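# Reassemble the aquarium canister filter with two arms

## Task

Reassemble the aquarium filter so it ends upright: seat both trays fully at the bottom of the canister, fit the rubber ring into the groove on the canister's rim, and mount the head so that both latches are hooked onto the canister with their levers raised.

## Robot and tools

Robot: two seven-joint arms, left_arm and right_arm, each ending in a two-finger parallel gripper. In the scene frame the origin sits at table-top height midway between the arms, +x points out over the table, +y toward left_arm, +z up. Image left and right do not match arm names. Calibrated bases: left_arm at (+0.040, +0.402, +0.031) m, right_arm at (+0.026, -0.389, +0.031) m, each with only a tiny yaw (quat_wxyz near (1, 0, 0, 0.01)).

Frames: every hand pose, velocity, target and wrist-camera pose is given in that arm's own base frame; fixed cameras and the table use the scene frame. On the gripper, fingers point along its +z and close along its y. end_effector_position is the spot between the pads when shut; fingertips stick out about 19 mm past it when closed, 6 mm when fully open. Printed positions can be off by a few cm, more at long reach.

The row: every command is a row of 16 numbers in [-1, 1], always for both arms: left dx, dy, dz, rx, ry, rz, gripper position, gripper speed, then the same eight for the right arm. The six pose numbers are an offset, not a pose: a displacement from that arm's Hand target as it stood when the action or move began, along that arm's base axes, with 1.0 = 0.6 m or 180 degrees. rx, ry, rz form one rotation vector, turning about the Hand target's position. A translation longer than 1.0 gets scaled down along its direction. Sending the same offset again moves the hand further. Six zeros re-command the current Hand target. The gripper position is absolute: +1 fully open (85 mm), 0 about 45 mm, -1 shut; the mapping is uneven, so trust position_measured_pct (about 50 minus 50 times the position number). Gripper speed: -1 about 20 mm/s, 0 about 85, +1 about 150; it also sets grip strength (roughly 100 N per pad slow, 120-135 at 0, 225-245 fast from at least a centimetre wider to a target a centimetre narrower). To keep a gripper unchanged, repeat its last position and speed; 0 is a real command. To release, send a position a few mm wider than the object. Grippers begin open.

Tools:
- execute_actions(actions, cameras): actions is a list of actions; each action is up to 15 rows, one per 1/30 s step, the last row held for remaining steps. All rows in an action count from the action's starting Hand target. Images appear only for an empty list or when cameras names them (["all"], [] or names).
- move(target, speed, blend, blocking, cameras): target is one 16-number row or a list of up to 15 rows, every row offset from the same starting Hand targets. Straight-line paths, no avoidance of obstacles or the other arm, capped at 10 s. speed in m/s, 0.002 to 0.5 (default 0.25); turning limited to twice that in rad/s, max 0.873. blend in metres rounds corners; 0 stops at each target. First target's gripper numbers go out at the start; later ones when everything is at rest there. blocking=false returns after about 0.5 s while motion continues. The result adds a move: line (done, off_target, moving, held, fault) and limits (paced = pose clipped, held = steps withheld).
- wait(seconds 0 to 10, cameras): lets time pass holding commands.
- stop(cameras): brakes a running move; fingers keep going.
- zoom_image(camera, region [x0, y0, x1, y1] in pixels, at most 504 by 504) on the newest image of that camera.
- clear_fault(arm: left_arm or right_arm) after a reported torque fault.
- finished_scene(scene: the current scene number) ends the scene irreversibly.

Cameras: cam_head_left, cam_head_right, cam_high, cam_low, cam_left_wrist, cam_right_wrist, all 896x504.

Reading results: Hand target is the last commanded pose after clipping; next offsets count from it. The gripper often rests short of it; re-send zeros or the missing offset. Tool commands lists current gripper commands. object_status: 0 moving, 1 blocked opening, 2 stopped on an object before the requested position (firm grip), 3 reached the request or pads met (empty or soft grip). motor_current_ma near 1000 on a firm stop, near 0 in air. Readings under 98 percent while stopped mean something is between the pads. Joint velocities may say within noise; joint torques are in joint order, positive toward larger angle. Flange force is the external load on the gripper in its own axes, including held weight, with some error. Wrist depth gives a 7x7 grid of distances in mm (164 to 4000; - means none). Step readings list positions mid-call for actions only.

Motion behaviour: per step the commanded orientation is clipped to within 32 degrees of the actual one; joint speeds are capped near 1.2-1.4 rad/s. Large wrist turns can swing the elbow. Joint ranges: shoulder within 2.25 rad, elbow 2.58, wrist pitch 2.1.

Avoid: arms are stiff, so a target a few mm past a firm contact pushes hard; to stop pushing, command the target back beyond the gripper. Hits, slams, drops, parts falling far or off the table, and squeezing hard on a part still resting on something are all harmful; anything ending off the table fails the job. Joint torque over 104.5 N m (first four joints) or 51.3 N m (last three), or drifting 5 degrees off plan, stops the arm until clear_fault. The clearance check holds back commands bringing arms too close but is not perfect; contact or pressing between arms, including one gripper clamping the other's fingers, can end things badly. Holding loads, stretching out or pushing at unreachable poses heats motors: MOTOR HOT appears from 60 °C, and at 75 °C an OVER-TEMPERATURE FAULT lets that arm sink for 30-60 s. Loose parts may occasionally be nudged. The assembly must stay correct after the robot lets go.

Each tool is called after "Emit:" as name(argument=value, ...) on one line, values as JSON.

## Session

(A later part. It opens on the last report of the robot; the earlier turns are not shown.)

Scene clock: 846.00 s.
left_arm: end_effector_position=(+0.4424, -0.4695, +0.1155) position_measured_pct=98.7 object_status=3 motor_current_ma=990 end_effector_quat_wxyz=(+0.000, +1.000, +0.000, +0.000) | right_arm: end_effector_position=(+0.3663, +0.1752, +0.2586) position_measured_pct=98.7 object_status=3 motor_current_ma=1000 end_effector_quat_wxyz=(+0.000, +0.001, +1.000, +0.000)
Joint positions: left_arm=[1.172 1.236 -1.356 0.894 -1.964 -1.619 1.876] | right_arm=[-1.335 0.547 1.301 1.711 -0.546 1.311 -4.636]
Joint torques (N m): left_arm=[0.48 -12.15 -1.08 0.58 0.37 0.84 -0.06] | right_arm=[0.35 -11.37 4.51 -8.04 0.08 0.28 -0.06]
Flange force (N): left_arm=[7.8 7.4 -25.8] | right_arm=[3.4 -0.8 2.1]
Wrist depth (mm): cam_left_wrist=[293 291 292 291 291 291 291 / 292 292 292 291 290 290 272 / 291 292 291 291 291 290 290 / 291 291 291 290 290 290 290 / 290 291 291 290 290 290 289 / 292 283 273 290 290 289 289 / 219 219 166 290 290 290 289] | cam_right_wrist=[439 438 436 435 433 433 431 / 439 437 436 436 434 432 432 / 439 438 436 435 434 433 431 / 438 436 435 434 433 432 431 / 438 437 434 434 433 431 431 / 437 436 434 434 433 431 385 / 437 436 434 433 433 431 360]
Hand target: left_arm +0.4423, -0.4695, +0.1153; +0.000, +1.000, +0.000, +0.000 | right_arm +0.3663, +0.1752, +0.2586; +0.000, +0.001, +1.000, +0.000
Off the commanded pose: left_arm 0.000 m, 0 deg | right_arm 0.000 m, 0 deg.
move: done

Emit:
move(target=[[0,0,0.06,0,0,0,-1,-1, 0,0,0,0,0,0,-1,-1],[-0.1238,0.215,0.06,0,0,0,-1,-1, 0,0,0,0,0,0,-1,-1],[-0.1238,0.215,0.006,0,0,0,-1,-1, 0,0,0,0,0,0,-1,-1],[-0.1238,0.215,-0.0008,0,0,0,-1,-1, 0,0,0,0,0,0,-1,-1],[-0.1238,0.215,0.03,0,0,0,-1,-1, 0,0,0,0,0,0,-1,-1],[-0.1548,0.2022,0.03,0,0,0,-1,-1, 0,0,0,0,0,0,-1,-1],[-0.1548,0.2022,0.006,0,0,0,-1,-1, 0,0,0,0,0,0,-1,-1],[-0.1548,0.2022,-0.0008,0,0,0,-1,-1, 0,0,0,0,0,0,-1,-1]], speed=[0.08,0.12,0.08,0.01,0.06,0.06,0.06,0.01])

Emit:
move(target=[[0,0,0.03,0,0,0,-1,-1, 0,0,0,0,0,0,-1,-1],[-0.0265,-0.0205,0.03,0,0,0,-1,-1, 0,0,0,0,0,0,-1,-1],[-0.0265,-0.0205,0.006,0,0,0,-1,-1, 0,0,0,0,0,0,-1,-1],[-0.0265,-0.0205,0,0,0,0,-1,-1, 0,0,0,0,0,0,-1,-1],[-0.0265,-0.0205,0.03,0,0,0,-1,-1, 0,0,0,0,0,0,-1,-1],[-0.047,-0.047,0.03,0,0,0,-1,-1, 0,0,0,0,0,0,-1,-1],[-0.047,-0.047,0.006,0,0,0,-1,-1, 0,0,0,0,0,0,-1,-1],[-0.047,-0.047,0.0,0,0,0,-1,-1, 0,0,0,0,0,0,-1,-1]], speed=[0.06,0.06,0.06,0.01,0.06,0.06,0.06,0.01])

Emit:
move(target=[[0,0,0.03,0,0,0,-1,-1, 0,0,0,0,0,0,-1,-1],[-0.0128,-0.031,0.03,0,0,0,-1,-1, 0,0,0,0,0,0,-1,-1],[-0.0128,-0.031,0.006,0,0,0,-1,-1, 0,0,0,0,0,0,-1,-1],[-0.0128,-0.031,0,0,0,0,-1,-1, 0,0,0,0,0,0,-1,-1],[-0.0128,-0.031,0.03,0,0,0,-1,-1, 0,0,0,0,0,0,-1,-1],[-0.0172,-0.0642,0.03,0,0,0,-1,-1, 0,0,0,0,0,0,-1,-1],[-0.0172,-0.0642,0.006,0,0,0,-1,-1, 0,0,0,0,0,0,-1,-1],[-0.0172,-0.0642,0.0,0,0,0,-1,-1, 0,0,0,0,0,0,-1,-1]], speed=[0.06,0.06,0.06,0.01,0.06,0.06,0.06,0.01])

Scene clock: 877.10 s.
left_arm: end_effector_position=(+0.3495, -0.3482, +0.1149) position_measured_pct=98.7 object_status=3 motor_current_ma=990 end_effector_quat_wxyz=(+0.000, +1.000, +0.000, +0.000) | right_arm: end_effector_position=(+0.3663, +0.1752, +0.2586) position_measured_pct=98.7 object_status=3 motor_current_ma=1000 end_effector_quat_wxyz=(+0.000, +0.001, +1.000, +0.000)
Joint positions: left_arm=[1.435 1.109 -1.457 1.591 -2.033 -1.46 1.468] | right_arm=[-1.335 0.547 1.301 1.711 -0.546 1.311 -4.636]
Joint torques (N m): left_arm=[0.36 -15.23 -5.05 -1.09 0.17 0.64 -0.07] | right_arm=[0.35 -11.38 4.49 -8.02 0.1 0.26 -0.08]
Flange force (N): left_arm=[5.4 4.8 -12.7] | right_arm=[3.3 -0.8 2.0]
Wrist depth (mm): cam_left_wrist=[292 292 293 292 166 291 291 / 292 292 291 168 219 219 219 / 292 292 292 219 219 219 218 / 292 292 291 219 219 217 219 / 291 291 172 219 219 182 169 / 291 291 291 219 217 172 171 / 291 291 291 218 218 217 218] | cam_right_wrist=[438 437 438 435 434 433 432 / 438 437 436 434 433 432 432 / 438 436 436 434 433 433 431 / 438 437 436 434 433 432 431 / 437 436 434 434 433 432 431 / 437 436 435 434 433 431 384 / 437 436 434 434 433 431 360]
Hand target: left_arm +0.3495, -0.3482, +0.1148; +0.000, +1.000, +0.000, +0.000 | right_arm +0.3663, +0.1752, +0.2586; +0.000, +0.001, +1.000, +0.000
Off the commanded pose: left_arm 0.000 m, 0 deg | right_arm 0.000 m, 0 deg.
move: done

Scene clock: 881.17 s.
left_arm: end_effector_position=(+0.3213, -0.3764, +0.1149) position_measured_pct=98.7 object_status=3 motor_current_ma=990 end_effector_quat_wxyz=(+0.000, +1.000, +0.000, +0.000) | right_arm: end_effector_position=(+0.3663, +0.1752, +0.2586) position_measured_pct=98.7 object_status=3 motor_current_ma=1000 end_effector_quat_wxyz=(+0.000, +0.001, +1.000, +0.000)
Joint positions: left_arm=[1.514 1.116 -1.464 1.585 -2.026 -1.468 1.549] | right_arm=[-1.335 0.547 1.301 1.711 -0.546 1.311 -4.636]
Joint torques (N m): left_arm=[0.23 -15.55 -5.19 -1.01 -0.05 0.53 -0.01] | right_arm=[0.38 -11.39 4.51 -8.04 0.12 0.25 -0.06]
Flange force (N): left_arm=[4.9 5.4 -11.7] | right_arm=[3.5 -0.7 2.0]
Wrist depth (mm): cam_left_wrist=[292 292 215 220 220 219 291 / 292 292 220 219 219 219 219 / 292 173 219 219 184 180 218 / 292 291 219 218 181 177 219 / 291 291 219 217 218 219 218 / 291 290 167 219 217 218 288 / 291 290 166 218 217 218 289] | cam_right_wrist=[439 437 437 435 434 433 433 / 438 438 436 435 434 432 431 / 438 437 436 434 434 432 431 / 438 436 435 434 433 431 431 / 438 436 435 433 433 433 431 / 436 436 434 434 433 431 385 / 437 436 434 433 432 431 360]
Hand target: left_arm +0.3213, -0.3764, +0.1148; +0.000, +1.000, +0.000, +0.000 | right_arm +0.3663, +0.1752, +0.2586; +0.000, +0.001, +1.000, +0.000
Off the commanded pose: left_arm 0.000 m, 0 deg | right_arm 0.000 m, 0 deg.
move: done

Scene clock: 885.23 s.
left_arm: end_effector_position=(+0.3110, -0.4149, +0.1149) position_measured_pct=98.7 object_status=3 motor_current_ma=990 end_effector_quat_wxyz=(+0.000, +1.000, +0.000, +0.000) | right_arm: end_effector_position=(+0.3663, +0.1752, +0.2586) position_measured_pct=98.7 object_status=3 motor_current_ma=1000 end_effector_quat_wxyz=(+0.000, +0.001, +1.000, +0.000)
Joint positions: left_arm=[1.54 1.139 -1.454 1.495 -2.012 -1.496 1.659] | right_arm=[-1.335 0.547 1.301 1.711 -0.546 1.311 -4.636]
Joint torques (N m): left_arm=[0.49 -15 -4.38 -0.54 0.13 0.49 0.03] | right_arm=[0.33 -11.39 4.53 -8.03 0.1 0.24 -0.1]
Flange force (N): left_arm=[5.4 5.7 -14.8] | right_arm=[3.1 -0.8 2.1]
Wrist depth (mm): cam_left_wrist=[291 221 220 220 220 219 290 / 293 220 220 169 219 219 291 / 291 219 220 168 219 218 166 / 292 220 218 218 219 219 167 / 291 219 219 219 218 218 289 / 291 290 218 217 219 166 290 / 291 168 290 220 289 165 289] | cam_right_wrist=[439 437 437 435 434 433 433 / 439 436 436 435 434 432 432 / 437 437 436 434 433 433 432 / 438 437 435 434 433 433 430 / 437 436 435 434 432 432 431 / 437 435 434 433 433 431 385 / 437 435 434 433 433 431 360]
Hand target: left_arm +0.3109, -0.4149, +0.1148; +0.000, +1.000, +0.000, +0.000 | right_arm +0.3663, +0.1752, +0.2586; +0.000, +0.001, +1.000, +0.000
Off the commanded pose: left_arm 0.000 m, 0 deg | right_arm 0.000 m, 0 deg.
move: done

Emit:
move(target=[[0,0,0.03,0,0,0,-1,-1, 0,0,0,0,0,0,-1,-1],[0.0043,-0.0332,0.03,0,0,0,-1,-1, 0,0,0,0,0,0,-1,-1],[0.0043,-0.0332,0.006,0,0,0,-1,-1, 0,0,0,0,0,0,-1,-1],[0.0043,-0.0332,0,0,0,0,-1,-1, 0,0,0,0,0,0,-1,-1],[0.0043,-0.0332,0.03,0,0,0,-1,-1, 0,0,0,0,0,0,-1,-1],[0.0172,-0.0642,0.03,0,0,0,-1,-1, 0,0,0,0,0,0,-1,-1],[0.0172,-0.0642,0.006,0,0,0,-1,-1, 0,0,0,0,0,0,-1,-1],[0.0172,-0.0642,0.0,0,0,0,-1,-1, 0,0,0,0,0,0,-1,-1]], speed=[0.06,0.06,0.06,0.01,0.06,0.06,0.06,0.01])

Emit:
move(target=[[0,0,0.06,0,0,0,-1,-1, 0,0,0,0,0,0,-1,-1],[0.1443,-0.0598,0.06,0,0,0,-1,-1, 0,0,0,0,0,0,-1,-1],[0.1443,-0.0598,0.006,0,0,0,-1,-1, 0,0,0,0,0,0,-1,-1],[0.1443,-0.0598,0.0003,0,0,0,-1,-1, 0,0,0,0,0,0,-1,-1],[0.1443,-0.0598,0.03,0,0,0,-1,-1, 0,0,0,0,0,0,-1,-1],[0.1753,-0.047,0.03,0,0,0,-1,-1, 0,0,0,0,0,0,-1,-1],[0.1753,-0.047,0.006,0,0,0,-1,-1, 0,0,0,0,0,0,-1,-1],[0.1753,-0.047,0.0003,0,0,0,-1,-1, 0,0,0,0,0,0,-1,-1]], speed=[0.08,0.12,0.08,0.01,0.06,0.06,0.06,0.01])

Emit:
move(target=[[0,0,0.15,0,0,0,-1,-1, 0,0,0,0,0,0,-1,-1],[-0.166,0.111,0.321,0,0,0,-1,-1, 0,0,0,0,0,0,-1,-1]], speed=0.15, cameras=["cam_left_wrist"])

Scene clock: 920.37 s.
left_arm: end_effector_position=(+0.3213, -0.4534, +0.1150) position_measured_pct=98.7 object_status=3 motor_current_ma=990 end_effector_quat_wxyz=(+0.000, +1.000, +0.000, +0.000) | right_arm: end_effector_position=(+0.3663, +0.1752, +0.2586) position_measured_pct=98.7 object_status=3 motor_current_ma=1000 end_effector_quat_wxyz=(+0.000, +0.001, +1.000, +0.000)
Joint positions: left_arm=[1.503 1.169 -1.431 1.343 -1.994 -1.534 1.768] | right_arm=[-1.335 0.547 1.301 1.711 -0.546 1.311 -4.636]
Joint torques (N m): left_arm=[0.41 -12.75 -2.4 -0.71 0.96 1.36 -0.02] | right_arm=[0.37 -11.35 4.54 -8.03 0.08 0.23 -0.05]
Flange force (N): left_arm=[2.9 3.1 -22.6] | right_arm=[3.4 -0.8 1.9]
Wrist depth (mm): cam_left_wrist=[292 220 220 220 220 291 291 / 220 220 220 219 220 291 290 / 220 169 218 219 219 290 289 / 220 169 218 219 219 172 289 / 220 218 219 219 219 290 289 / 291 219 218 219 289 289 289 / 290 218 217 220 166 289 289] | cam_right_wrist=[439 439 437 435 434 433 432 / 438 438 436 435 434 433 431 / 438 436 435 434 433 433 431 / 438 436 435 434 433 431 431 / 436 436 435 434 432 432 430 / 438 435 436 434 432 432 392 / 438 436 435 434 432 431 361]
Hand target: left_arm +0.3213, -0.4534, +0.1148; +0.000, +1.000, +0.000, +0.000 | right_arm +0.3663, +0.1752, +0.2586; +0.000, +0.001, +1.000, +0.000
Off the commanded pose: left_arm 0.000 m, 0 deg | right_arm 0.000 m, 0 deg.
move: done

Scene clock: 925.30 s.
left_arm: end_effector_position=(+0.4265, -0.4816, +0.1152) position_measured_pct=98.7 object_status=3 motor_current_ma=990 end_effector_quat_wxyz=(+0.000, +1.000, +0.000, +0.000) | right_arm: end_effector_position=(+0.3663, +0.1752, +0.2586) position_measured_pct=98.7 object_status=3 motor_current_ma=1000 end_effector_quat_wxyz=(+0.000, +0.001, +1.000, +0.000)
Joint positions: left_arm=[1.209 1.239 -1.369 0.905 -1.954 -1.623 1.899] | right_arm=[-1.335 0.547 1.301 1.711 -0.546 1.311 -4.636]
Joint torques (N m): left_arm=[0.14 -8.98 -0.2 1.33 0.16 0.99 -0.04] | right_arm=[0.35 -11.36 4.49 -8.02 0.09 0.24 -0.08]
Flange force (N): left_arm=[7.3 8.0 -31.0] | right_arm=[3.4 -0.8 1.9]
Wrist depth (mm): cam_left_wrist=[294 292 292 291 291 291 272 / 292 292 291 291 291 291 276 / 292 292 291 291 291 290 290 / 291 291 291 291 290 290 290 / 291 230 291 290 290 290 289 / 219 219 166 290 291 289 289 / 219 219 218 290 290 289 289] | cam_right_wrist=[439 437 436 436 434 433 432 / 439 438 436 435 433 432 431 / 438 437 435 434 433 432 431 / 438 436 435 434 433 432 431 / 438 436 436 434 432 431 431 / 437 436 435 434 434 431 384 / 436 435 434 433 432 431 361]
Hand target: left_arm +0.4264, -0.4816, +0.1150; +0.000, +1.000, +0.000, +0.000 | right_arm +0.3663, +0.1752, +0.2586; +0.000, +0.001, +1.000, +0.000
Off the commanded pose: left_arm 0.000 m, 0 deg | right_arm 0.000 m, 0 deg.
move: done

Scene clock: 927.70 s.
left_arm: end_effector_position=(+0.3269, -0.4150, +0.3076) position_measured_pct=98.7 object_status=3 motor_current_ma=990 end_effector_quat_wxyz=(+0.000, +1.000, +0.000, +0.000) | right_arm: end_effector_position=(+0.3663, +0.1752, +0.2586) position_measured_pct=98.7 object_status=3 motor_current_ma=1000 end_effector_quat_wxyz=(+0.000, +0.001, +1.000, +0.000)
Joint positions: left_arm=[1.435 0.907 -1.553 1.095 -2.184 -1.844 1.83] | right_arm=[-1.335 0.547 1.301 1.711 -0.546 1.311 -4.636]
Joint torques (N m): left_arm=[0.89 -20.58 -5.67 -3.22 0.07 0.02 -0.03] | right_arm=[0.39 -11.36 4.55 -8.05 0.08 0.22 -0.07]
Flange force (N): left_arm=[7.3 7.2 -5.2] | right_arm=[3.5 -0.8 1.9]
Wrist depth (mm): cam_left_wrist=[484 485 483 483 482 482 459 / 484 484 483 411 411 484 481 / 484 483 411 410 409 480 480 / 484 484 412 409 409 481 481 / 482 484 409 410 409 479 479 / 483 482 482 408 403 480 478 / 483 481 479 482 479 479 478] | cam_right_wrist=[439 438 436 435 433 433 431 / 439 437 436 435 434 433 432 / 438 437 435 434 434 433 431 / 439 436 436 434 434 432 431 / 438 436 436 434 433 432 430 / 437 436 435 433 432 430 384 / 437 436 434 433 433 431 360]
Hand target: left_arm +0.3268, -0.4150, +0.3076; +0.000, +1.000, +0.000, +0.000 | right_arm +0.3663, +0.1752, +0.2586; +0.000, +0.001, +1.000, +0.000
Off the commanded pose: left_arm 0.000 m, 0 deg | right_arm 0.000 m, 0 deg.
move: done
Images, in order (width x height): cam_left_wrist 896x504.

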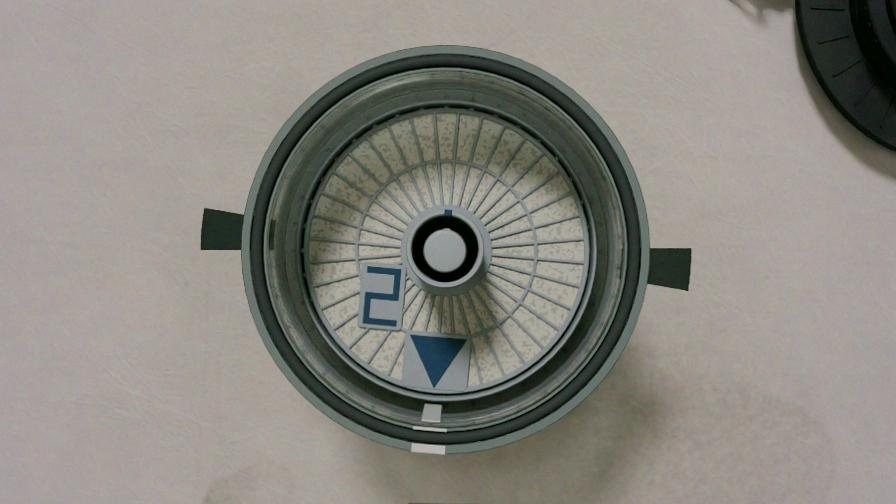

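Emit:
move(target=[[0,0.15,0.05,0,0,0,-1,-1, 0,0,0.05,0.2596,0.1053,-0.2976,-1,-1],[0,0.3,0.05,0,0,0,-1,-1, -0.0113,0.028,0.02,0.5193,0.2107,-0.5953,-1,-1],[0,0.3,0.05,0,0,0,-1,-1, -0.0113,0.028,-0.266,0.5193,0.2107,-0.5953,-1,-1]], speed=0.25, cameras=["cam_right_wrist"])

Emit:
zoom_image(camera="cam_right_wrist", region=[0, 280, 240, 430])

Emit:
zoom_image(camera="cam_right_wrist", region=[230, 280, 470, 430])

Scene clock: 957.97 s.
left_arm: end_effector_position=(+0.3268, -0.2350, +0.3376) position_measured_pct=98.7 object_status=3 motor_current_ma=990 end_effector_quat_wxyz=(+0.000, +1.000, +0.000, +0.000) | right_arm: end_effector_position=(+0.3602, +0.1919, +0.0983) position_measured_pct=98.7 object_status=3 motor_current_ma=1000 end_effector_quat_wxyz=(-0.280, +0.666, +0.292, +0.626)
Joint positions: left_arm=[1.464 0.703 -1.709 1.473 -2.435 -1.735 1.423] | right_arm=[0.104 1.574 -0.013 2.578 -2.004 2.053 -3.835]
Joint torques (N m): left_arm=[0.97 -13.78 -5.24 -5.03 0.06 -0.01 -0.02] | right_arm=[0.09 -14.16 -2.13 4.72 2.15 2.17 -0.03]
Flange force (N): left_arm=[7.1 3.1 -5.1] | right_arm=[2.8 -1.2 -0.6]
Wrist depth (mm): cam_left_wrist=[515 514 513 514 512 510 513 / 514 514 514 512 513 512 510 / 515 515 514 513 510 440 440 / 513 512 511 514 514 440 423 / 516 512 512 511 512 440 440 / 514 512 511 510 512 511 437 / 512 511 510 510 510 510 508] | cam_right_wrist=[2181 2360 2621 2934 3332 3366 2973 / 2195 2368 2621 2960 3349 3383 2947 / 2203 2385 2642 3014 3400 3383 3041 / 2203 2385 2610 2351 3250 3349 3028 / 2160 1251 1256 2146 2181 3332 2973 / 759 388 827 766 910 836 3028 / 350 314 315 619 625 663 666]
Hand target: left_arm +0.3268, -0.2350, +0.3376; +0.000, +1.000, +0.000, +0.000 | right_arm +0.3595, +0.1920, +0.0990; -0.248, +0.699, +0.282, +0.609
Off the commanded pose: left_arm 0.000 m, 0 deg | right_arm 0.001 m, 6 deg.
joint sent to its limit (right arm) — joint 4 (elbow), upper limit, where the elbow is as bent as it goes. The joint targets are off in orientation, not in position.
move: off_target (right_arm)
Images, in order (width x height): cam_right_wrist 896x504.

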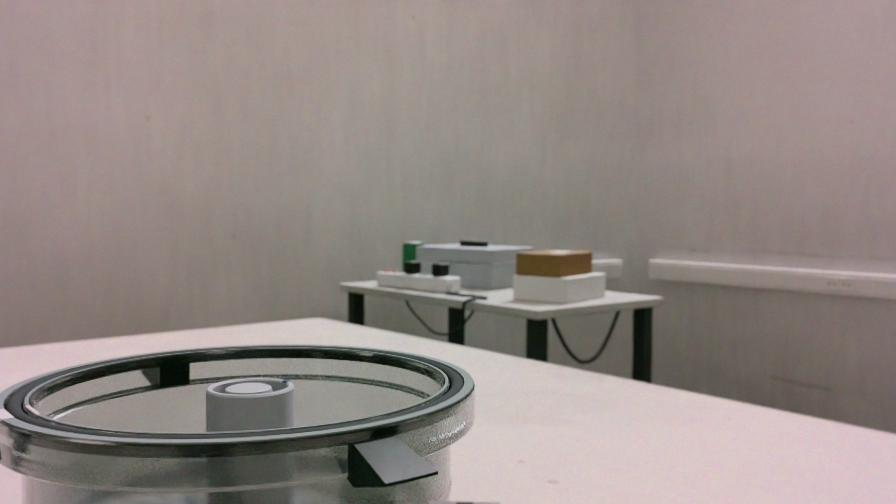

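Scaled by 2.100 from the camera's 896x504 image, which has a finer 1280x720 frame.

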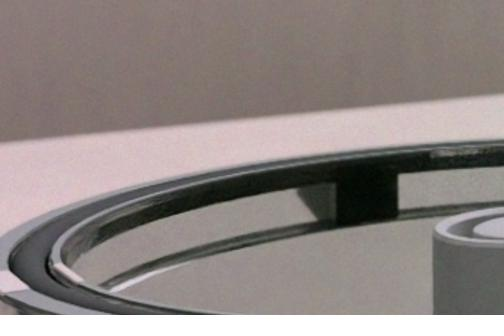

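Scaled by 2.100 from the camera's 896x504 image, which has a finer 1280x720 frame.

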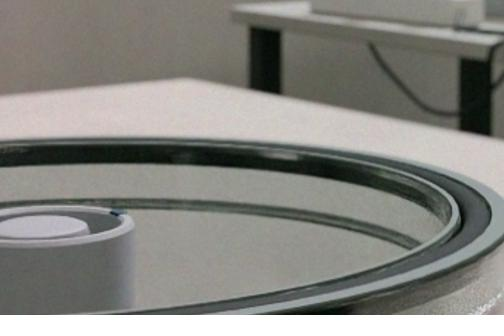

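Emit:
zoom_image(camera="cam_right_wrist", region=[20, 390, 220, 460])

Emit:
zoom_image(camera="cam_right_wrist", region=[210, 390, 410, 460])

Emit:
zoom_image(camera="cam_right_wrist", region=[140, 335, 420, 395])

Scaled by 2.520 from the camera's 896x504 image, which has a finer 1280x720 frame.

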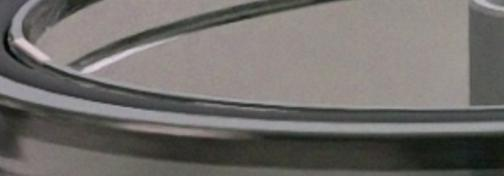

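Scaled by 2.520 from the camera's 896x504 image, which has a finer 1280x720 frame.

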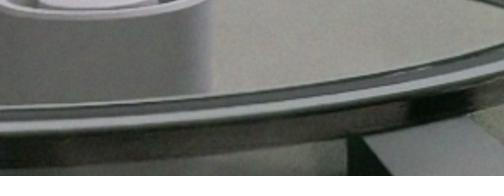

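Scaled by 1.800 from the camera's 896x504 image, which has a finer 1280x720 frame.

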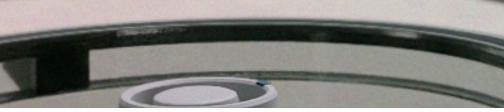

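Emit:
move(target=[[0,0,0,0,0,0,-1,-1, -0.05,-0.03,0.32,0,0,0,0,0],[0,0,0,0,0,0,-1,-1, 0.15,-0.04,0.34,-0.2596,-0.1053,0.2976,0,0],[0,0,0,0,0,0,-1,-1, 0.33,-0.04,0.34,-0.5193,-0.2107,0.5953,0,0]], speed=0.25, cameras=["cam_right_wrist"])

Scene clock: 997.27 s.
left_arm: end_effector_position=(+0.3268, -0.2350, +0.3376) position_measured_pct=98.7 object_status=3 motor_current_ma=990 end_effector_quat_wxyz=(+0.000, +1.000, +0.000, +0.000) | right_arm: end_effector_position=(+0.5575, +0.1680, +0.3030) position_measured_pct=49.8 object_status=3 motor_current_ma=0 end_effector_quat_wxyz=(+0.000, +0.001, +1.000, +0.000)
Joint positions: left_arm=[1.464 0.703 -1.709 1.473 -2.435 -1.735 1.423] | right_arm=[-0.3 0.69 -0.086 0.865 0.055 1.588 -5.079]
Joint torques (N m): left_arm=[0.93 -13.8 -5.26 -4.99 0.07 0.01 -0.03] | right_arm=[0.64 -21.68 -0.15 -9.67 0.27 0.17 -0.05]
Flange force (N): left_arm=[7.0 3.2 -5.2] | right_arm=[4.8 -0.4 2.9]
Wrist depth (mm): cam_left_wrist=[516 514 514 512 514 513 510 / 514 515 514 512 510 512 510 / 515 514 514 513 510 441 441 / 516 513 511 512 513 441 422 / 514 513 512 510 509 438 437 / 513 512 511 512 510 510 438 / 513 512 512 510 511 511 508] | cam_right_wrist=[482 480 479 478 477 476 403 / 483 482 480 478 477 475 403 / 483 480 479 478 477 475 402 / 483 480 457 476 476 475 474 / 482 458 424 454 476 476 473 / 480 457 423 454 475 474 473 / 479 457 423 454 475 474 472]
Hand target: left_arm +0.3268, -0.2350, +0.3376; +0.000, +1.000, +0.000, +0.000 | right_arm +0.5575, +0.1680, +0.3030; +0.000, +0.001, +1.000, +0.000
Off the commanded pose: left_arm 0.000 m, 0 deg | right_arm 0.000 m, 0 deg.
move: done
Images, in order (width x height): cam_right_wrist 896x504.

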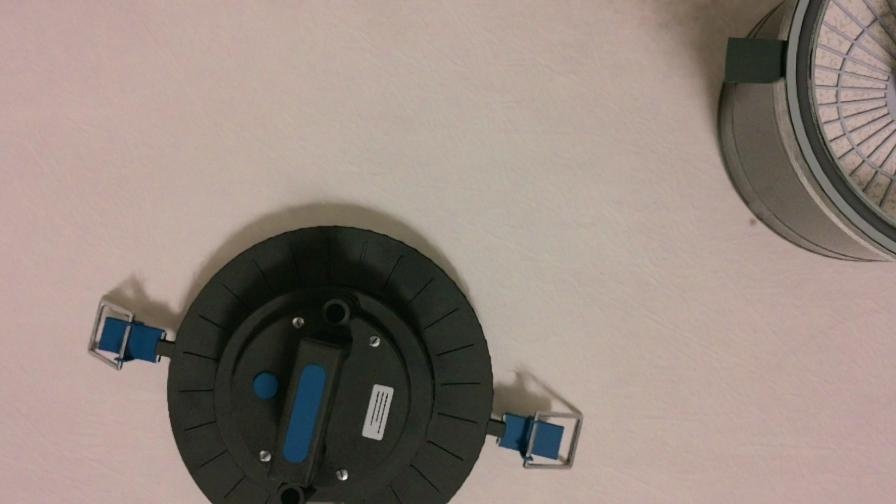

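Emit:
move(target=[[0,0,0,0,0,0,-1,-1, 0.0195,-0.1182,-0.17,0,0,-0.075,0,0]], speed=0.15, cameras=["cam_right_wrist"])

Scene clock: 1026.53 s.
left_arm: end_effector_position=(+0.3268, -0.2350, +0.3376) position_measured_pct=98.7 object_status=3 motor_current_ma=990 end_effector_quat_wxyz=(+0.000, +1.000, +0.000, +0.000) | right_arm: end_effector_position=(+0.5692, +0.0971, +0.2010) position_measured_pct=49.8 object_status=3 motor_current_ma=0 end_effector_quat_wxyz=(+0.000, +0.118, +0.993, +0.000)
Joint positions: left_arm=[1.464 0.703 -1.709 1.473 -2.435 -1.735 1.423] | right_arm=[-0.193 0.715 -0.039 1.147 0.026 1.281 -5.179]
Joint torques (N m): left_arm=[0.93 -13.81 -5.26 -4.99 0.07 0 -0.05] | right_arm=[0.34 -21.86 0.02 -9.26 0.05 0.27 -0.06]
Flange force (N): left_arm=[7.0 3.3 -5.2] | right_arm=[3.5 -1.0 2.1]
Wrist depth (mm): cam_left_wrist=[515 515 513 515 514 513 512 / 514 513 513 514 512 512 512 / 515 514 512 514 514 442 441 / 513 513 512 514 509 439 420 / 513 513 512 514 512 438 440 / 512 512 512 510 510 510 439 / 514 512 511 512 510 508 509] | cam_right_wrist=[380 380 378 377 376 375 373 / 380 378 378 377 375 374 373 / 379 378 377 376 375 375 373 / 379 379 355 354 353 374 373 / 379 377 354 322 332 374 372 / 378 377 354 321 321 352 372 / 378 376 353 320 327 372 371]
Hand target: left_arm +0.3268, -0.2350, +0.3376; +0.000, +1.000, +0.000, +0.000 | right_arm +0.5692, +0.0971, +0.2010; +0.000, +0.118, +0.993, +0.000
Off the commanded pose: left_arm 0.000 m, 0 deg | right_arm 0.000 m, 0 deg.
move: done
Images, in order (width x height): cam_right_wrist 896x504.

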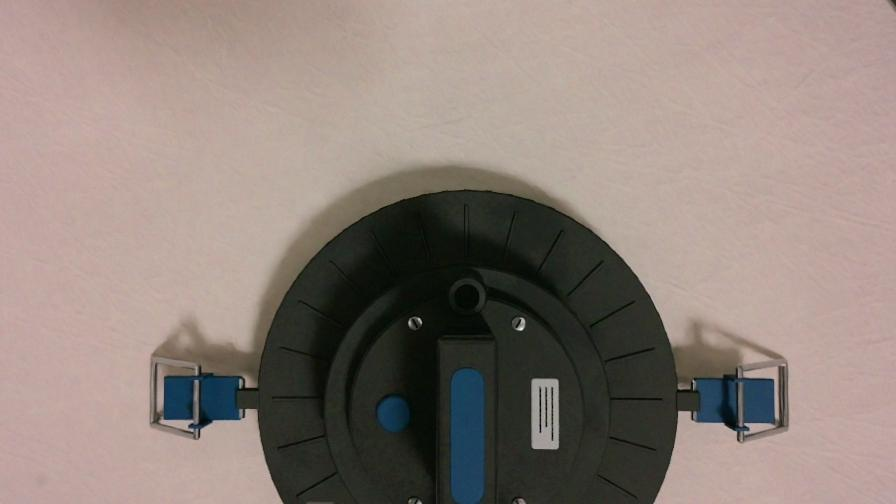

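Emit:
move(target=[[0,0,0,0,0,0,-1,-1, 0.002,0.001,-0.17,0,0,0,0,0],[0,0,0,0,0,0,-1,-1, 0.002,0.001,-0.2425,0,0,0,0,0]], speed=[0.12,0.05])

Emit:
move(target=[0,0,0,0,0,0,-1,-1, 0,0,0,0,0,0,-0.75,-1], speed=0.1)

Emit:
wait(seconds=1.0)

Scene clock: 1039.50 s.
left_arm: end_effector_position=(+0.3268, -0.2350, +0.3376) position_measured_pct=98.7 object_status=3 motor_current_ma=990 end_effector_quat_wxyz=(+0.000, +1.000, +0.000, +0.000) | right_arm: end_effector_position=(+0.5704, +0.0977, +0.0555) position_measured_pct=49.8 object_status=3 motor_current_ma=0 end_effector_quat_wxyz=(+0.000, +0.118, +0.993, +0.000)
Joint positions: left_arm=[1.464 0.703 -1.709 1.473 -2.435 -1.735 1.423] | right_arm=[-0.191 0.881 -0.041 1.321 0.039 0.94 -5.189]
Joint torques (N m): left_arm=[0.98 -13.83 -5.29 -5 0.07 0.02 -0.05] | right_arm=[0.38 -22.57 -0.01 -7.75 0.03 0.4 -0.08]
Flange force (N): left_arm=[7.3 3.3 -5.2] | right_arm=[3.6 -0.9 1.0]
Wrist depth (mm): cam_left_wrist=[515 516 514 512 513 512 513 / 515 514 515 513 512 511 512 / 516 518 514 514 513 441 441 / 513 514 513 512 510 439 419 / 513 513 512 510 510 439 439 / 511 510 511 512 512 510 438 / 513 512 512 513 512 511 510] | cam_right_wrist=[233 233 232 232 231 230 230 / 233 233 232 231 231 230 229 / 233 232 210 209 209 230 229 / 233 232 209 208 208 208 229 / 232 209 185 185 184 207 228 / 232 209 177 176 176 207 228 / 213 209 177 - 176 183 208]
Hand target: left_arm +0.3268, -0.2350, +0.3376; +0.000, +1.000, +0.000, +0.000 | right_arm +0.5703, +0.0977, +0.0555; +0.000, +0.118, +0.993, +0.000
Off the commanded pose: left_arm 0.000 m, 0 deg | right_arm 0.000 m, 0 deg.
move: done

Scene clock: 1041.20 s.
left_arm: end_effector_position=(+0.3268, -0.2350, +0.3376) position_measured_pct=98.7 object_status=3 motor_current_ma=990 end_effector_quat_wxyz=(+0.000, +1.000, +0.000, +0.000) | right_arm: end_effector_position=(+0.5703, +0.0977, +0.0555) position_measured_pct=77.5 object_status=0 motor_current_ma=1000 end_effector_quat_wxyz=(+0.000, +0.118, +0.993, +0.000)
Joint positions: left_arm=[1.464 0.703 -1.709 1.473 -2.435 -1.735 1.423] | right_arm=[-0.191 0.881 -0.041 1.321 0.039 0.94 -5.189]
Joint torques (N m): left_arm=[0.93 -13.82 -5.27 -5.02 0.07 -0.01 -0.04] | right_arm=[0.95 -19.71 0.59 -7.22 0.21 -0.27 -0.22]
Flange force (N): left_arm=[7.0 3.2 -5.1] | right_arm=[5.3 -0.9 -4.9]
Wrist depth (mm): cam_left_wrist=[516 513 515 513 513 511 514 / 514 517 514 513 512 514 511 / 514 514 513 514 512 440 440 / 514 513 514 513 513 439 420 / 513 512 514 511 511 439 439 / 513 511 511 513 512 512 437 / 511 512 513 510 513 509 509] | cam_right_wrist=[234 233 232 232 231 230 230 / 233 233 232 231 231 230 230 / 233 232 210 209 209 230 229 / 233 232 209 209 208 208 229 / 233 210 185 185 184 207 229 / 232 210 177 177 176 207 228 / 213 209 177 - 176 183 209]
Hand target: left_arm +0.3268, -0.2350, +0.3376; +0.000, +1.000, +0.000, +0.000 | right_arm +0.5703, +0.0977, +0.0555; +0.000, +0.118, +0.993, +0.000
Off the commanded pose: left_arm 0.000 m, 0 deg | right_arm 0.000 m, 0 deg.
move: done

Scene clock: 1042.20 s.
left_arm: end_effector_position=(+0.3268, -0.2350, +0.3376) position_measured_pct=98.7 object_status=3 motor_current_ma=990 end_effector_quat_wxyz=(+0.000, +1.000, +0.000, +0.000) | right_arm: end_effector_position=(+0.5703, +0.0977, +0.0555) position_measured_pct=77.5 object_status=2 motor_current_ma=1000 end_effector_quat_wxyz=(+0.000, +0.118, +0.993, +0.000)
Joint positions: left_arm=[1.464 0.703 -1.709 1.473 -2.435 -1.735 1.423] | right_arm=[-0.191 0.881 -0.041 1.321 0.039 0.94 -5.189]
Joint torques (N m): left_arm=[0.92 -13.77 -5.24 -4.98 0.04 -0.02 -0.04] | right_arm=[0.95 -19.66 0.61 -7.21 0.23 -0.28 -0.26]
Flange force (N): left_arm=[7.0 3.2 -5.2] | right_arm=[5.3 -1.0 -5.0]
Wrist depth (mm): cam_left_wrist=[512 514 515 514 513 512 513 / 512 515 513 514 514 511 510 / 515 512 513 512 515 440 441 / 512 515 514 512 514 439 421 / 514 513 514 512 511 439 439 / 512 514 512 512 512 511 438 / 514 514 512 511 512 511 511] | cam_right_wrist=[233 233 232 232 231 230 230 / 233 233 232 231 230 230 230 / 233 232 210 209 209 230 229 / 232 232 209 208 208 208 229 / 233 210 185 185 184 207 229 / 232 209 177 176 176 207 228 / 213 209 177 - 176 184 209]
Hand target: left_arm +0.3268, -0.2350, +0.3376; +0.000, +1.000, +0.000, +0.000 | right_arm +0.5703, +0.0977, +0.0555; +0.000, +0.118, +0.993, +0.000
Tool commands: left_gripper/position=-1.0 left_gripper/speed=-1.0 right_gripper/position=-0.75 right_gripper/speed=-1.0
Off the commanded pose: left_arm 0.000 m, 0 deg | right_arm 0.000 m, 0 deg.
wait: 1.00 s; at rest by 0.17 s

Emit:
move(target=[[0.0,0.25,0,0,0,0,-1,-1, 0,0,0.1,0,0,0,-0.75,-1],[0.0,0.3,0,0,0,0,-1,-1, 0,0,0.31,0,0,0,-0.75,-1],[0.0,0.3,0,0,0,0,-1,-1, -0.246,0.4682,0.31,0,0,0.0506,-0.75,-1]], speed=[0.08,0.12,0.12], cameras=["cam_right_wrist"])

Scene clock: 1071.53 s.
left_arm: end_effector_position=(+0.3268, -0.0550, +0.3376) position_measured_pct=98.7 object_status=3 motor_current_ma=990 end_effector_quat_wxyz=(+0.000, +1.000, +0.000, +0.000) | right_arm: end_effector_position=(+0.4228, +0.3786, +0.2415) position_measured_pct=77.5 object_status=2 motor_current_ma=1000 end_effector_quat_wxyz=(+0.000, +0.039, +0.999, +0.000)
Joint positions: left_arm=[1.281 0.506 -1.768 1.671 -2.646 -1.578 1.061] | right_arm=[-0.721 0.665 -0.108 1.108 0.068 1.371 -5.609]
Joint torques (N m): left_arm=[0.94 -8.8 -3.78 -6.21 0.08 0 -0.04] | right_arm=[0.41 -26.04 -0.43 -11.73 0.03 0.24 -0.14]
Flange force (N): left_arm=[7.0 -0.4 -5.0] | right_arm=[1.7 -1.1 10.0]
Wrist depth (mm): cam_left_wrist=[516 516 514 514 512 514 512 / 513 514 511 514 512 514 512 / 514 517 515 513 514 512 511 / 514 512 515 510 510 511 510 / 514 512 514 512 514 510 512 / 514 514 512 512 511 510 510 / 514 513 516 512 513 511 512] | cam_right_wrist=[421 420 419 418 416 415 413 / 421 418 419 417 415 414 413 / 420 419 210 209 209 414 413 / 420 210 209 208 208 208 412 / 420 210 185 185 184 207 411 / 419 210 177 177 176 207 207 / 213 209 177 - 176 183 207]
Hand target: left_arm +0.3268, -0.0550, +0.3376; +0.000, +1.000, +0.000, +0.000 | right_arm +0.4227, +0.3786, +0.2415; +0.000, +0.039, +0.999, +0.000
Off the commanded pose: left_arm 0.000 m, 0 deg | right_arm 0.000 m, 0 deg.
move: done
Images, in order (width x height): cam_right_wrist 896x504.

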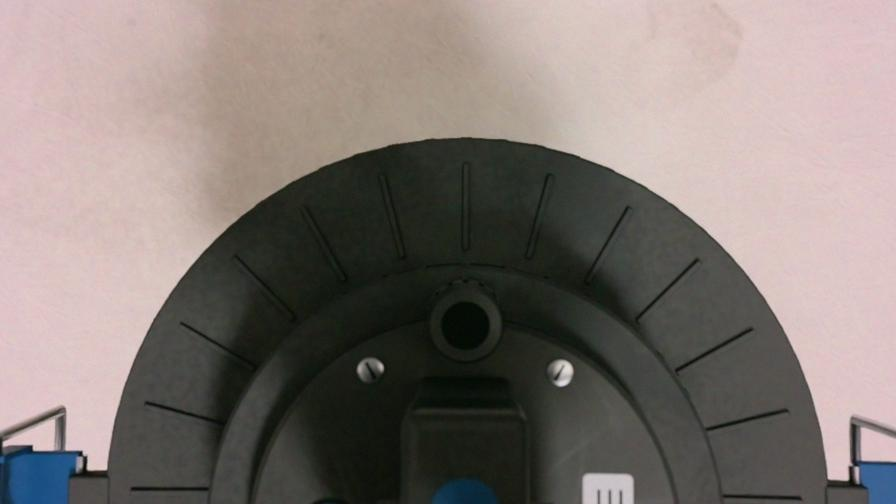

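Emit:
move(target=[[0,0,0,0,0,0,-1,-1, 0,0,-0.0942,0,0,0,-0.75,-1]], speed=0.05, cameras=["cam_right_wrist","cam_low"])

Emit:
zoom_image(camera="cam_low", region=[340, 170, 440, 260])

Scene clock: 1078.73 s.
left_arm: end_effector_position=(+0.3268, -0.0550, +0.3376) position_measured_pct=98.7 object_status=3 motor_current_ma=990 end_effector_quat_wxyz=(+0.000, +1.000, +0.000, +0.000) | right_arm: end_effector_position=(+0.4227, +0.3786, +0.1850) position_measured_pct=77.5 object_status=2 motor_current_ma=1000 end_effector_quat_wxyz=(+0.000, +0.039, +0.999, +0.000)
Joint positions: left_arm=[1.281 0.506 -1.768 1.671 -2.646 -1.578 1.061] | right_arm=[-0.718 0.706 -0.109 1.219 0.075 1.22 -5.616]
Joint torques (N m): left_arm=[0.97 -8.82 -3.81 -6.17 0.1 -0.03 -0.03] | right_arm=[0.34 -26.34 -0.49 -11.22 0.06 0.09 -0.07]
Flange force (N): left_arm=[7.3 -0.5 -5.0] | right_arm=[1.3 -0.7 9.4]
Wrist depth (mm): cam_left_wrist=[517 515 515 512 516 515 512 / 514 513 515 513 514 510 512 / 515 513 513 512 514 514 512 / 512 516 517 513 512 512 512 / 516 511 512 514 512 512 510 / 514 513 513 512 510 512 509 / 512 514 514 512 512 510 510] | cam_right_wrist=[364 363 362 361 360 358 357 / 364 363 362 360 359 358 357 / 363 363 210 209 209 358 357 / 363 211 209 208 208 208 356 / 363 210 185 185 184 208 355 / 362 209 177 177 176 207 233 / 212 209 177 - 176 184 207]
Hand target: left_arm +0.3268, -0.0550, +0.3376; +0.000, +1.000, +0.000, +0.000 | right_arm +0.4227, +0.3786, +0.1850; +0.000, +0.039, +0.999, +0.000
Off the commanded pose: left_arm 0.000 m, 0 deg | right_arm 0.000 m, 0 deg.
move: done
Images, in order (width x height): cam_low 896x504, cam_right_wrist 896x504.

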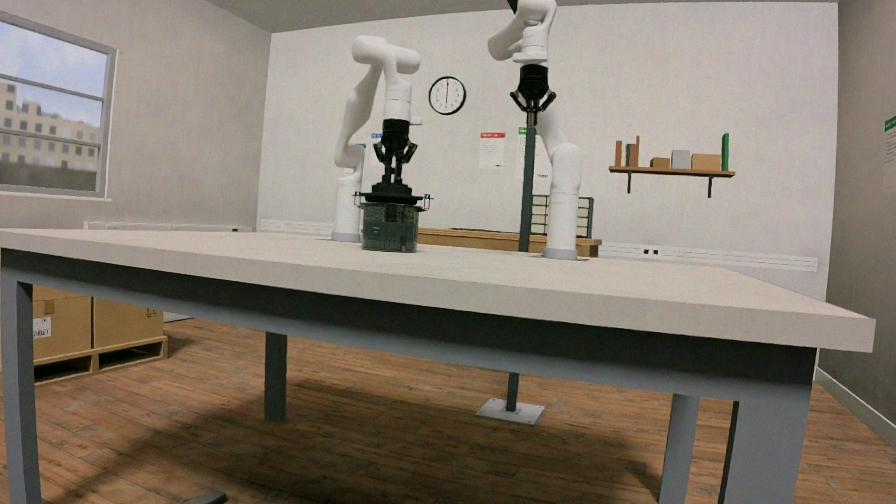

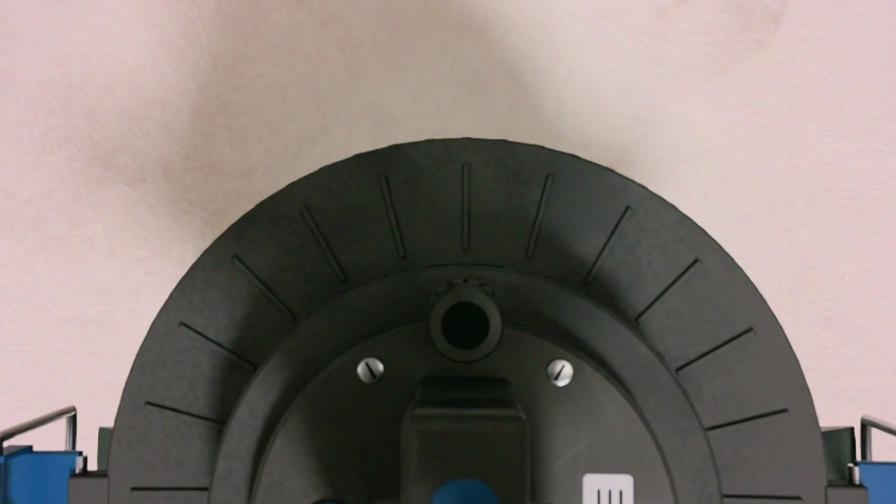

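Scaled by 5.040 from the camera's 896x504 image, which has a finer 1280x720 frame.

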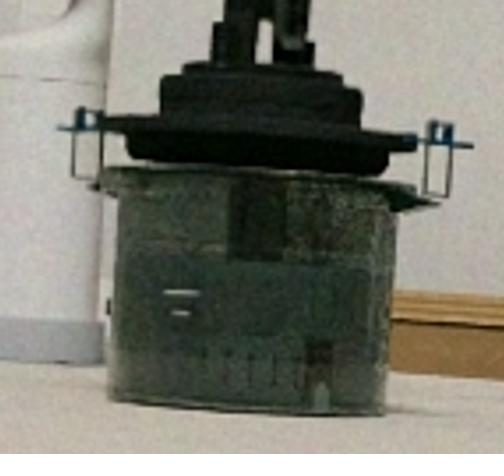

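Emit:
zoom_image(camera="cam_right_wrist", region=[0, 380, 180, 504])

Emit:
zoom_image(camera="cam_right_wrist", region=[716, 380, 896, 504])

Scaled by 2.800 from the camera's 896x504 image, which has a finer 1280x720 frame.

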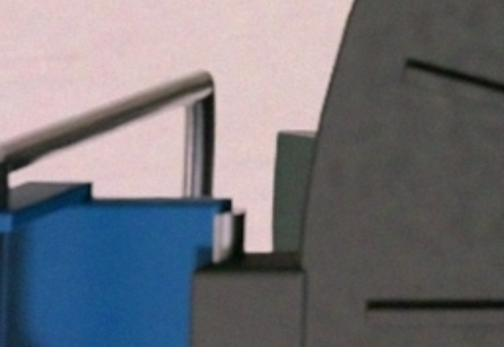

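Scaled by 2.800 from the camera's 896x504 image, which has a finer 1280x720 frame.

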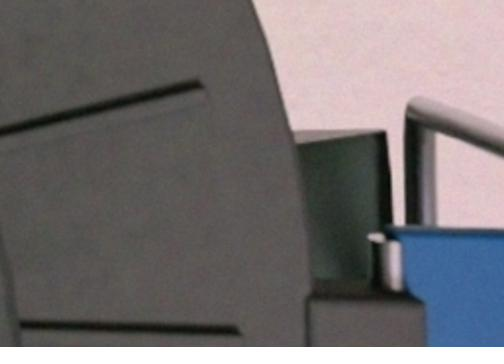

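Emit:
move(target=[[0,0,0,0,0,0,-1,-1, 0.0003,0.0042,0,0,0,0,-0.75,-1],[0,0,0,0,0,0,-1,-1, 0.0003,0.0042,-0.0083,0,0,0,-0.75,-1]], speed=0.02)

Emit:
move(target=[[0,0,0,0,0,0,-1,-1, 0,0,-0.0033,0,0,0,-0.75,-1]], speed=0.01)

Emit:
move(target=[[0,0,0,0,0,0,-1,-1, 0,0,-0.0033,0,0,0,-0.75,-1]], speed=0.01, cameras=["cam_right_wrist"])

Scene clock: 1109.53 s.
left_arm: end_effector_position=(+0.3268, -0.0550, +0.3376) position_measured_pct=98.7 object_status=3 motor_current_ma=990 end_effector_quat_wxyz=(+0.000, +1.000, +0.000, +0.000) | right_arm: end_effector_position=(+0.4229, +0.3812, +0.1800) position_measured_pct=77.5 object_status=2 motor_current_ma=1000 end_effector_quat_wxyz=(+0.000, +0.039, +0.999, +0.000)
Joint positions: left_arm=[1.281 0.506 -1.768 1.671 -2.646 -1.578 1.061] | right_arm=[-0.721 0.714 -0.108 1.22 0.076 1.212 -5.62]
Joint torques (N m): left_arm=[0.97 -8.79 -3.75 -6.2 0.12 0.02 -0.04] | right_arm=[0.35 -26.42 -0.53 -11.49 0.04 0.08 -0.08]
Flange force (N): left_arm=[7.0 -0.5 -5.1] | right_arm=[2.3 -1.8 9.9]
Wrist depth (mm): cam_left_wrist=[517 514 514 512 511 512 512 / 516 515 515 513 514 512 511 / 516 514 512 514 512 512 512 / 515 515 515 514 512 513 513 / 516 513 513 516 513 510 512 / 514 512 514 512 513 510 511 / 514 513 511 512 512 510 510] | cam_right_wrist=[360 358 357 356 355 353 353 / 359 358 357 355 354 353 352 / 358 357 210 209 209 353 352 / 358 211 209 208 208 208 351 / 358 210 185 185 184 208 350 / 358 209 177 176 176 207 233 / 212 209 177 - 176 184 207]
Hand target: left_arm +0.3268, -0.0550, +0.3376; +0.000, +1.000, +0.000, +0.000 | right_arm +0.4229, +0.3811, +0.1800; +0.000, +0.039, +0.999, +0.000
Off the commanded pose: left_arm 0.000 m, 0 deg | right_arm 0.000 m, 0 deg.
move: done

Scene clock: 1110.23 s.
left_arm: end_effector_position=(+0.3268, -0.0550, +0.3376) position_measured_pct=98.7 object_status=3 motor_current_ma=990 end_effector_quat_wxyz=(+0.000, +1.000, +0.000, +0.000) | right_arm: end_effector_position=(+0.4229, +0.3811, +0.1780) position_measured_pct=77.5 object_status=2 motor_current_ma=1000 end_effector_quat_wxyz=(+0.000, +0.039, +0.999, +0.000)
Joint positions: left_arm=[1.281 0.506 -1.768 1.671 -2.646 -1.578 1.061] | right_arm=[-0.721 0.716 -0.108 1.223 0.076 1.206 -5.62]
Joint torques (N m): left_arm=[0.97 -8.82 -3.79 -6.18 0.09 -0.01 -0.05] | right_arm=[0.34 -26.46 -0.55 -11.36 0.06 0.31 -0.04]
Flange force (N): left_arm=[7.2 -0.4 -5.0] | right_arm=[2.3 -1.7 10.3]
Wrist depth (mm): cam_left_wrist=[516 517 518 514 512 514 511 / 516 514 514 514 514 512 513 / 513 514 512 513 512 510 511 / 514 514 513 512 510 511 512 / 515 514 511 512 512 511 511 / 513 515 514 513 512 510 512 / 512 512 514 512 512 512 509] | cam_right_wrist=[357 356 355 354 352 352 350 / 356 356 355 353 352 351 350 / 357 355 209 209 209 350 350 / 356 210 209 208 208 208 350 / 355 210 185 185 184 208 349 / 355 209 177 177 176 207 233 / 213 209 177 - 176 183 207]
Hand target: left_arm +0.3268, -0.0550, +0.3376; +0.000, +1.000, +0.000, +0.000 | right_arm +0.4229, +0.3811, +0.1780; +0.000, +0.039, +0.999, +0.000
Off the commanded pose: left_arm 0.000 m, 0 deg | right_arm 0.000 m, 0 deg.
move: done

Scene clock: 1110.93 s.
left_arm: end_effector_position=(+0.3268, -0.0550, +0.3376) position_measured_pct=98.7 object_status=3 motor_current_ma=990 end_effector_quat_wxyz=(+0.000, +1.000, +0.000, +0.000) | right_arm: end_effector_position=(+0.4229, +0.3811, +0.1760) position_measured_pct=77.5 object_status=2 motor_current_ma=1000 end_effector_quat_wxyz=(+0.000, +0.039, +0.999, +0.000)
Joint positions: left_arm=[1.281 0.506 -1.768 1.671 -2.646 -1.578 1.061] | right_arm=[-0.721 0.718 -0.108 1.226 0.076 1.201 -5.62]
Joint torques (N m): left_arm=[0.94 -8.82 -3.76 -6.16 0.1 -0.02 -0.02] | right_arm=[0.36 -26.44 -0.48 -11.37 0.04 0.15 -0.1]
Flange force (N): left_arm=[7.0 -0.4 -5.0] | right_arm=[2.2 -1.6 9.9]
Wrist depth (mm): cam_left_wrist=[516 515 514 512 512 513 513 / 516 516 514 513 512 513 511 / 516 514 515 513 514 512 511 / 513 513 514 512 513 514 511 / 514 514 513 514 512 513 510 / 512 511 512 513 510 512 511 / 514 513 513 513 513 512 509] | cam_right_wrist=[355 354 353 352 351 350 349 / 355 354 353 351 350 349 348 / 354 353 210 209 209 348 347 / 354 210 209 208 208 208 347 / 354 210 185 185 184 208 347 / 353 209 177 177 176 207 233 / 213 209 177 - 176 184 207]
Hand target: left_arm +0.3268, -0.0550, +0.3376; +0.000, +1.000, +0.000, +0.000 | right_arm +0.4229, +0.3811, +0.1760; +0.000, +0.039, +0.999, +0.000
Off the commanded pose: left_arm 0.000 m, 0 deg | right_arm 0.000 m, 0 deg.
move: done
Images, in order (width x height): cam_right_wrist 896x504.

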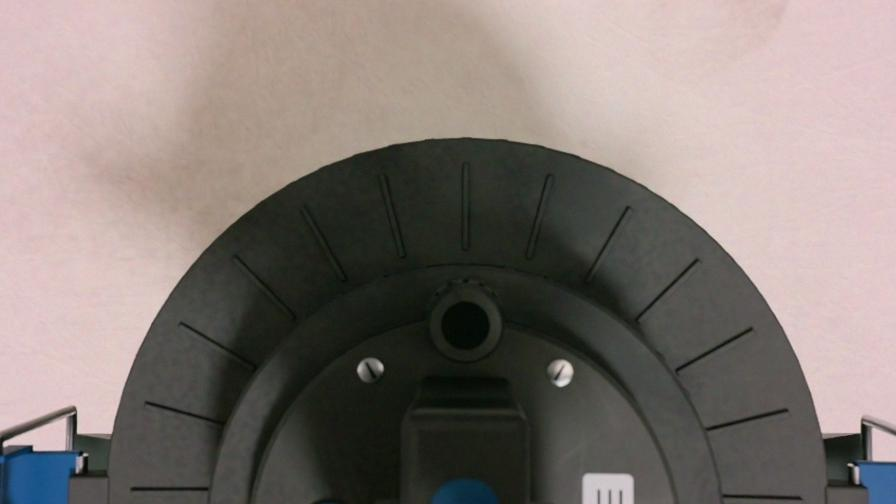

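Emit:
zoom_image(camera="cam_right_wrist", region=[0, 380, 180, 504])

Emit:
zoom_image(camera="cam_right_wrist", region=[716, 380, 896, 504])

Scaled by 2.800 from the camera's 896x504 image, which has a finer 1280x720 frame.

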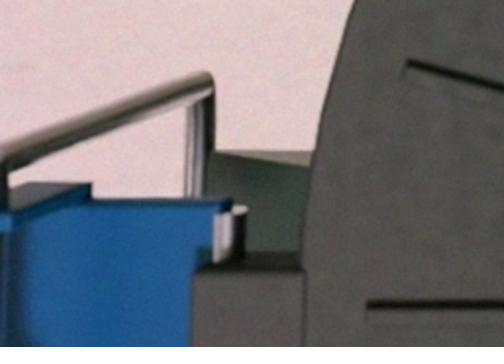

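Scaled by 2.800 from the camera's 896x504 image, which has a finer 1280x720 frame.

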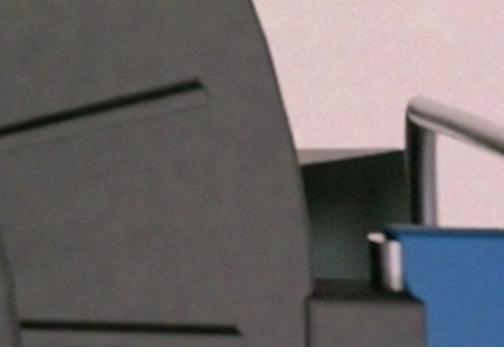

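Emit:
move(target=[[0,0,0,0,0,0,-1,-1, 0,0,-0.005,0,0,0,-0.75,-1]], speed=0.01)

Emit:
move(target=[[0,0,0,0,0,0,-1,-1, 0,0,-0.0033,0,0,0,-0.75,-1]], speed=0.01, cameras=["cam_right_wrist"])

Emit:
zoom_image(camera="cam_right_wrist", region=[0, 380, 180, 504])

Emit:
zoom_image(camera="cam_right_wrist", region=[716, 380, 896, 504])

Scene clock: 1128.80 s.
left_arm: end_effector_position=(+0.3268, -0.0550, +0.3376) position_measured_pct=98.7 object_status=3 motor_current_ma=990 end_effector_quat_wxyz=(+0.000, +1.000, +0.000, +0.000) | right_arm: end_effector_position=(+0.4229, +0.3811, +0.1730) position_measured_pct=77.5 object_status=2 motor_current_ma=1000 end_effector_quat_wxyz=(+0.000, +0.039, +0.999, +0.000)
Joint positions: left_arm=[1.281 0.506 -1.768 1.671 -2.646 -1.578 1.061] | right_arm=[-0.721 0.721 -0.108 1.231 0.077 1.194 -5.621]
Joint torques (N m): left_arm=[0.94 -8.79 -3.76 -6.2 0.1 -0.03 -0.01] | right_arm=[0.45 -26.45 -0.39 -11.42 0.1 0.06 -0.08]
Flange force (N): left_arm=[6.9 -0.5 -4.9] | right_arm=[2.4 -1.6 9.8]
Wrist depth (mm): cam_left_wrist=[516 516 514 513 513 514 511 / 514 514 512 515 515 513 512 / 516 514 514 514 512 512 511 / 514 514 513 514 512 513 510 / 516 513 512 512 514 512 511 / 514 513 514 511 509 509 510 / 515 513 512 512 514 511 509] | cam_right_wrist=[352 350 350 349 348 347 346 / 352 350 350 348 347 346 345 / 352 350 209 209 209 346 345 / 351 350 209 208 208 208 345 / 350 209 185 185 184 208 344 / 351 209 177 177 176 207 233 / 212 209 177 - 176 184 207]
Hand target: left_arm +0.3268, -0.0550, +0.3376; +0.000, +1.000, +0.000, +0.000 | right_arm +0.4229, +0.3811, +0.1730; +0.000, +0.039, +0.999, +0.000
Off the commanded pose: left_arm 0.000 m, 0 deg | right_arm 0.000 m, 0 deg.
move: done

Scene clock: 1129.50 s.
left_arm: end_effector_position=(+0.3268, -0.0550, +0.3376) position_measured_pct=98.7 object_status=3 motor_current_ma=990 end_effector_quat_wxyz=(+0.000, +1.000, +0.000, +0.000) | right_arm: end_effector_position=(+0.4229, +0.3811, +0.1711) position_measured_pct=77.5 object_status=2 motor_current_ma=1000 end_effector_quat_wxyz=(+0.000, +0.039, +0.999, +0.000)
Joint positions: left_arm=[1.281 0.506 -1.768 1.671 -2.646 -1.578 1.061] | right_arm=[-0.721 0.723 -0.108 1.234 0.077 1.189 -5.621]
Joint torques (N m): left_arm=[0.96 -8.8 -3.78 -6.17 0.1 -0.01 -0.06] | right_arm=[0.44 -26.4 -0.39 -11.39 0.15 0.26 -0.07]
Flange force (N): left_arm=[7.1 -0.4 -5.1] | right_arm=[2.8 -2.1 10.2]
Wrist depth (mm): cam_left_wrist=[516 514 513 514 515 512 513 / 514 514 514 513 514 512 512 / 515 513 513 515 512 510 512 / 513 512 514 513 513 510 511 / 514 513 514 513 513 512 511 / 514 513 514 510 511 512 510 / 514 514 517 513 511 510 510] | cam_right_wrist=[350 349 347 347 346 344 343 / 350 349 347 346 345 345 344 / 350 348 210 209 209 344 343 / 349 348 209 208 208 208 342 / 348 210 185 185 184 207 342 / 348 210 177 177 176 207 234 / 212 209 177 - 176 184 207]
Hand target: left_arm +0.3268, -0.0550, +0.3376; +0.000, +1.000, +0.000, +0.000 | right_arm +0.4229, +0.3811, +0.1710; +0.000, +0.039, +0.999, +0.000
Off the commanded pose: left_arm 0.000 m, 0 deg | right_arm 0.000 m, 0 deg.
move: done
Images, in order (width x height): cam_right_wrist 896x504.

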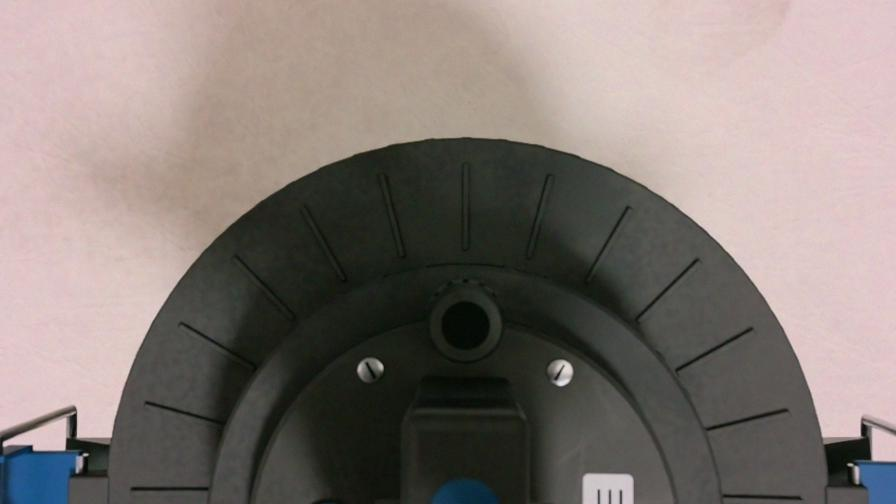

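Scaled by 2.800 from the camera's 896x504 image, which has a finer 1280x720 frame.

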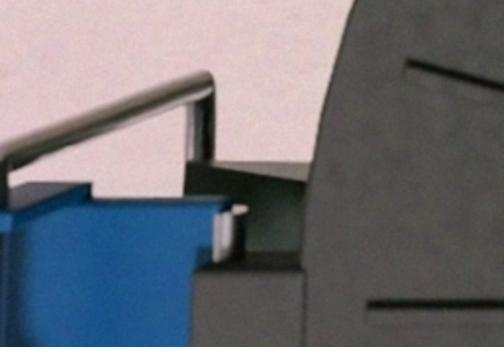

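Scaled by 2.800 from the camera's 896x504 image, which has a finer 1280x720 frame.

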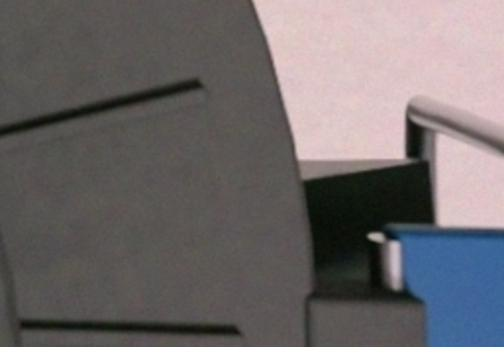

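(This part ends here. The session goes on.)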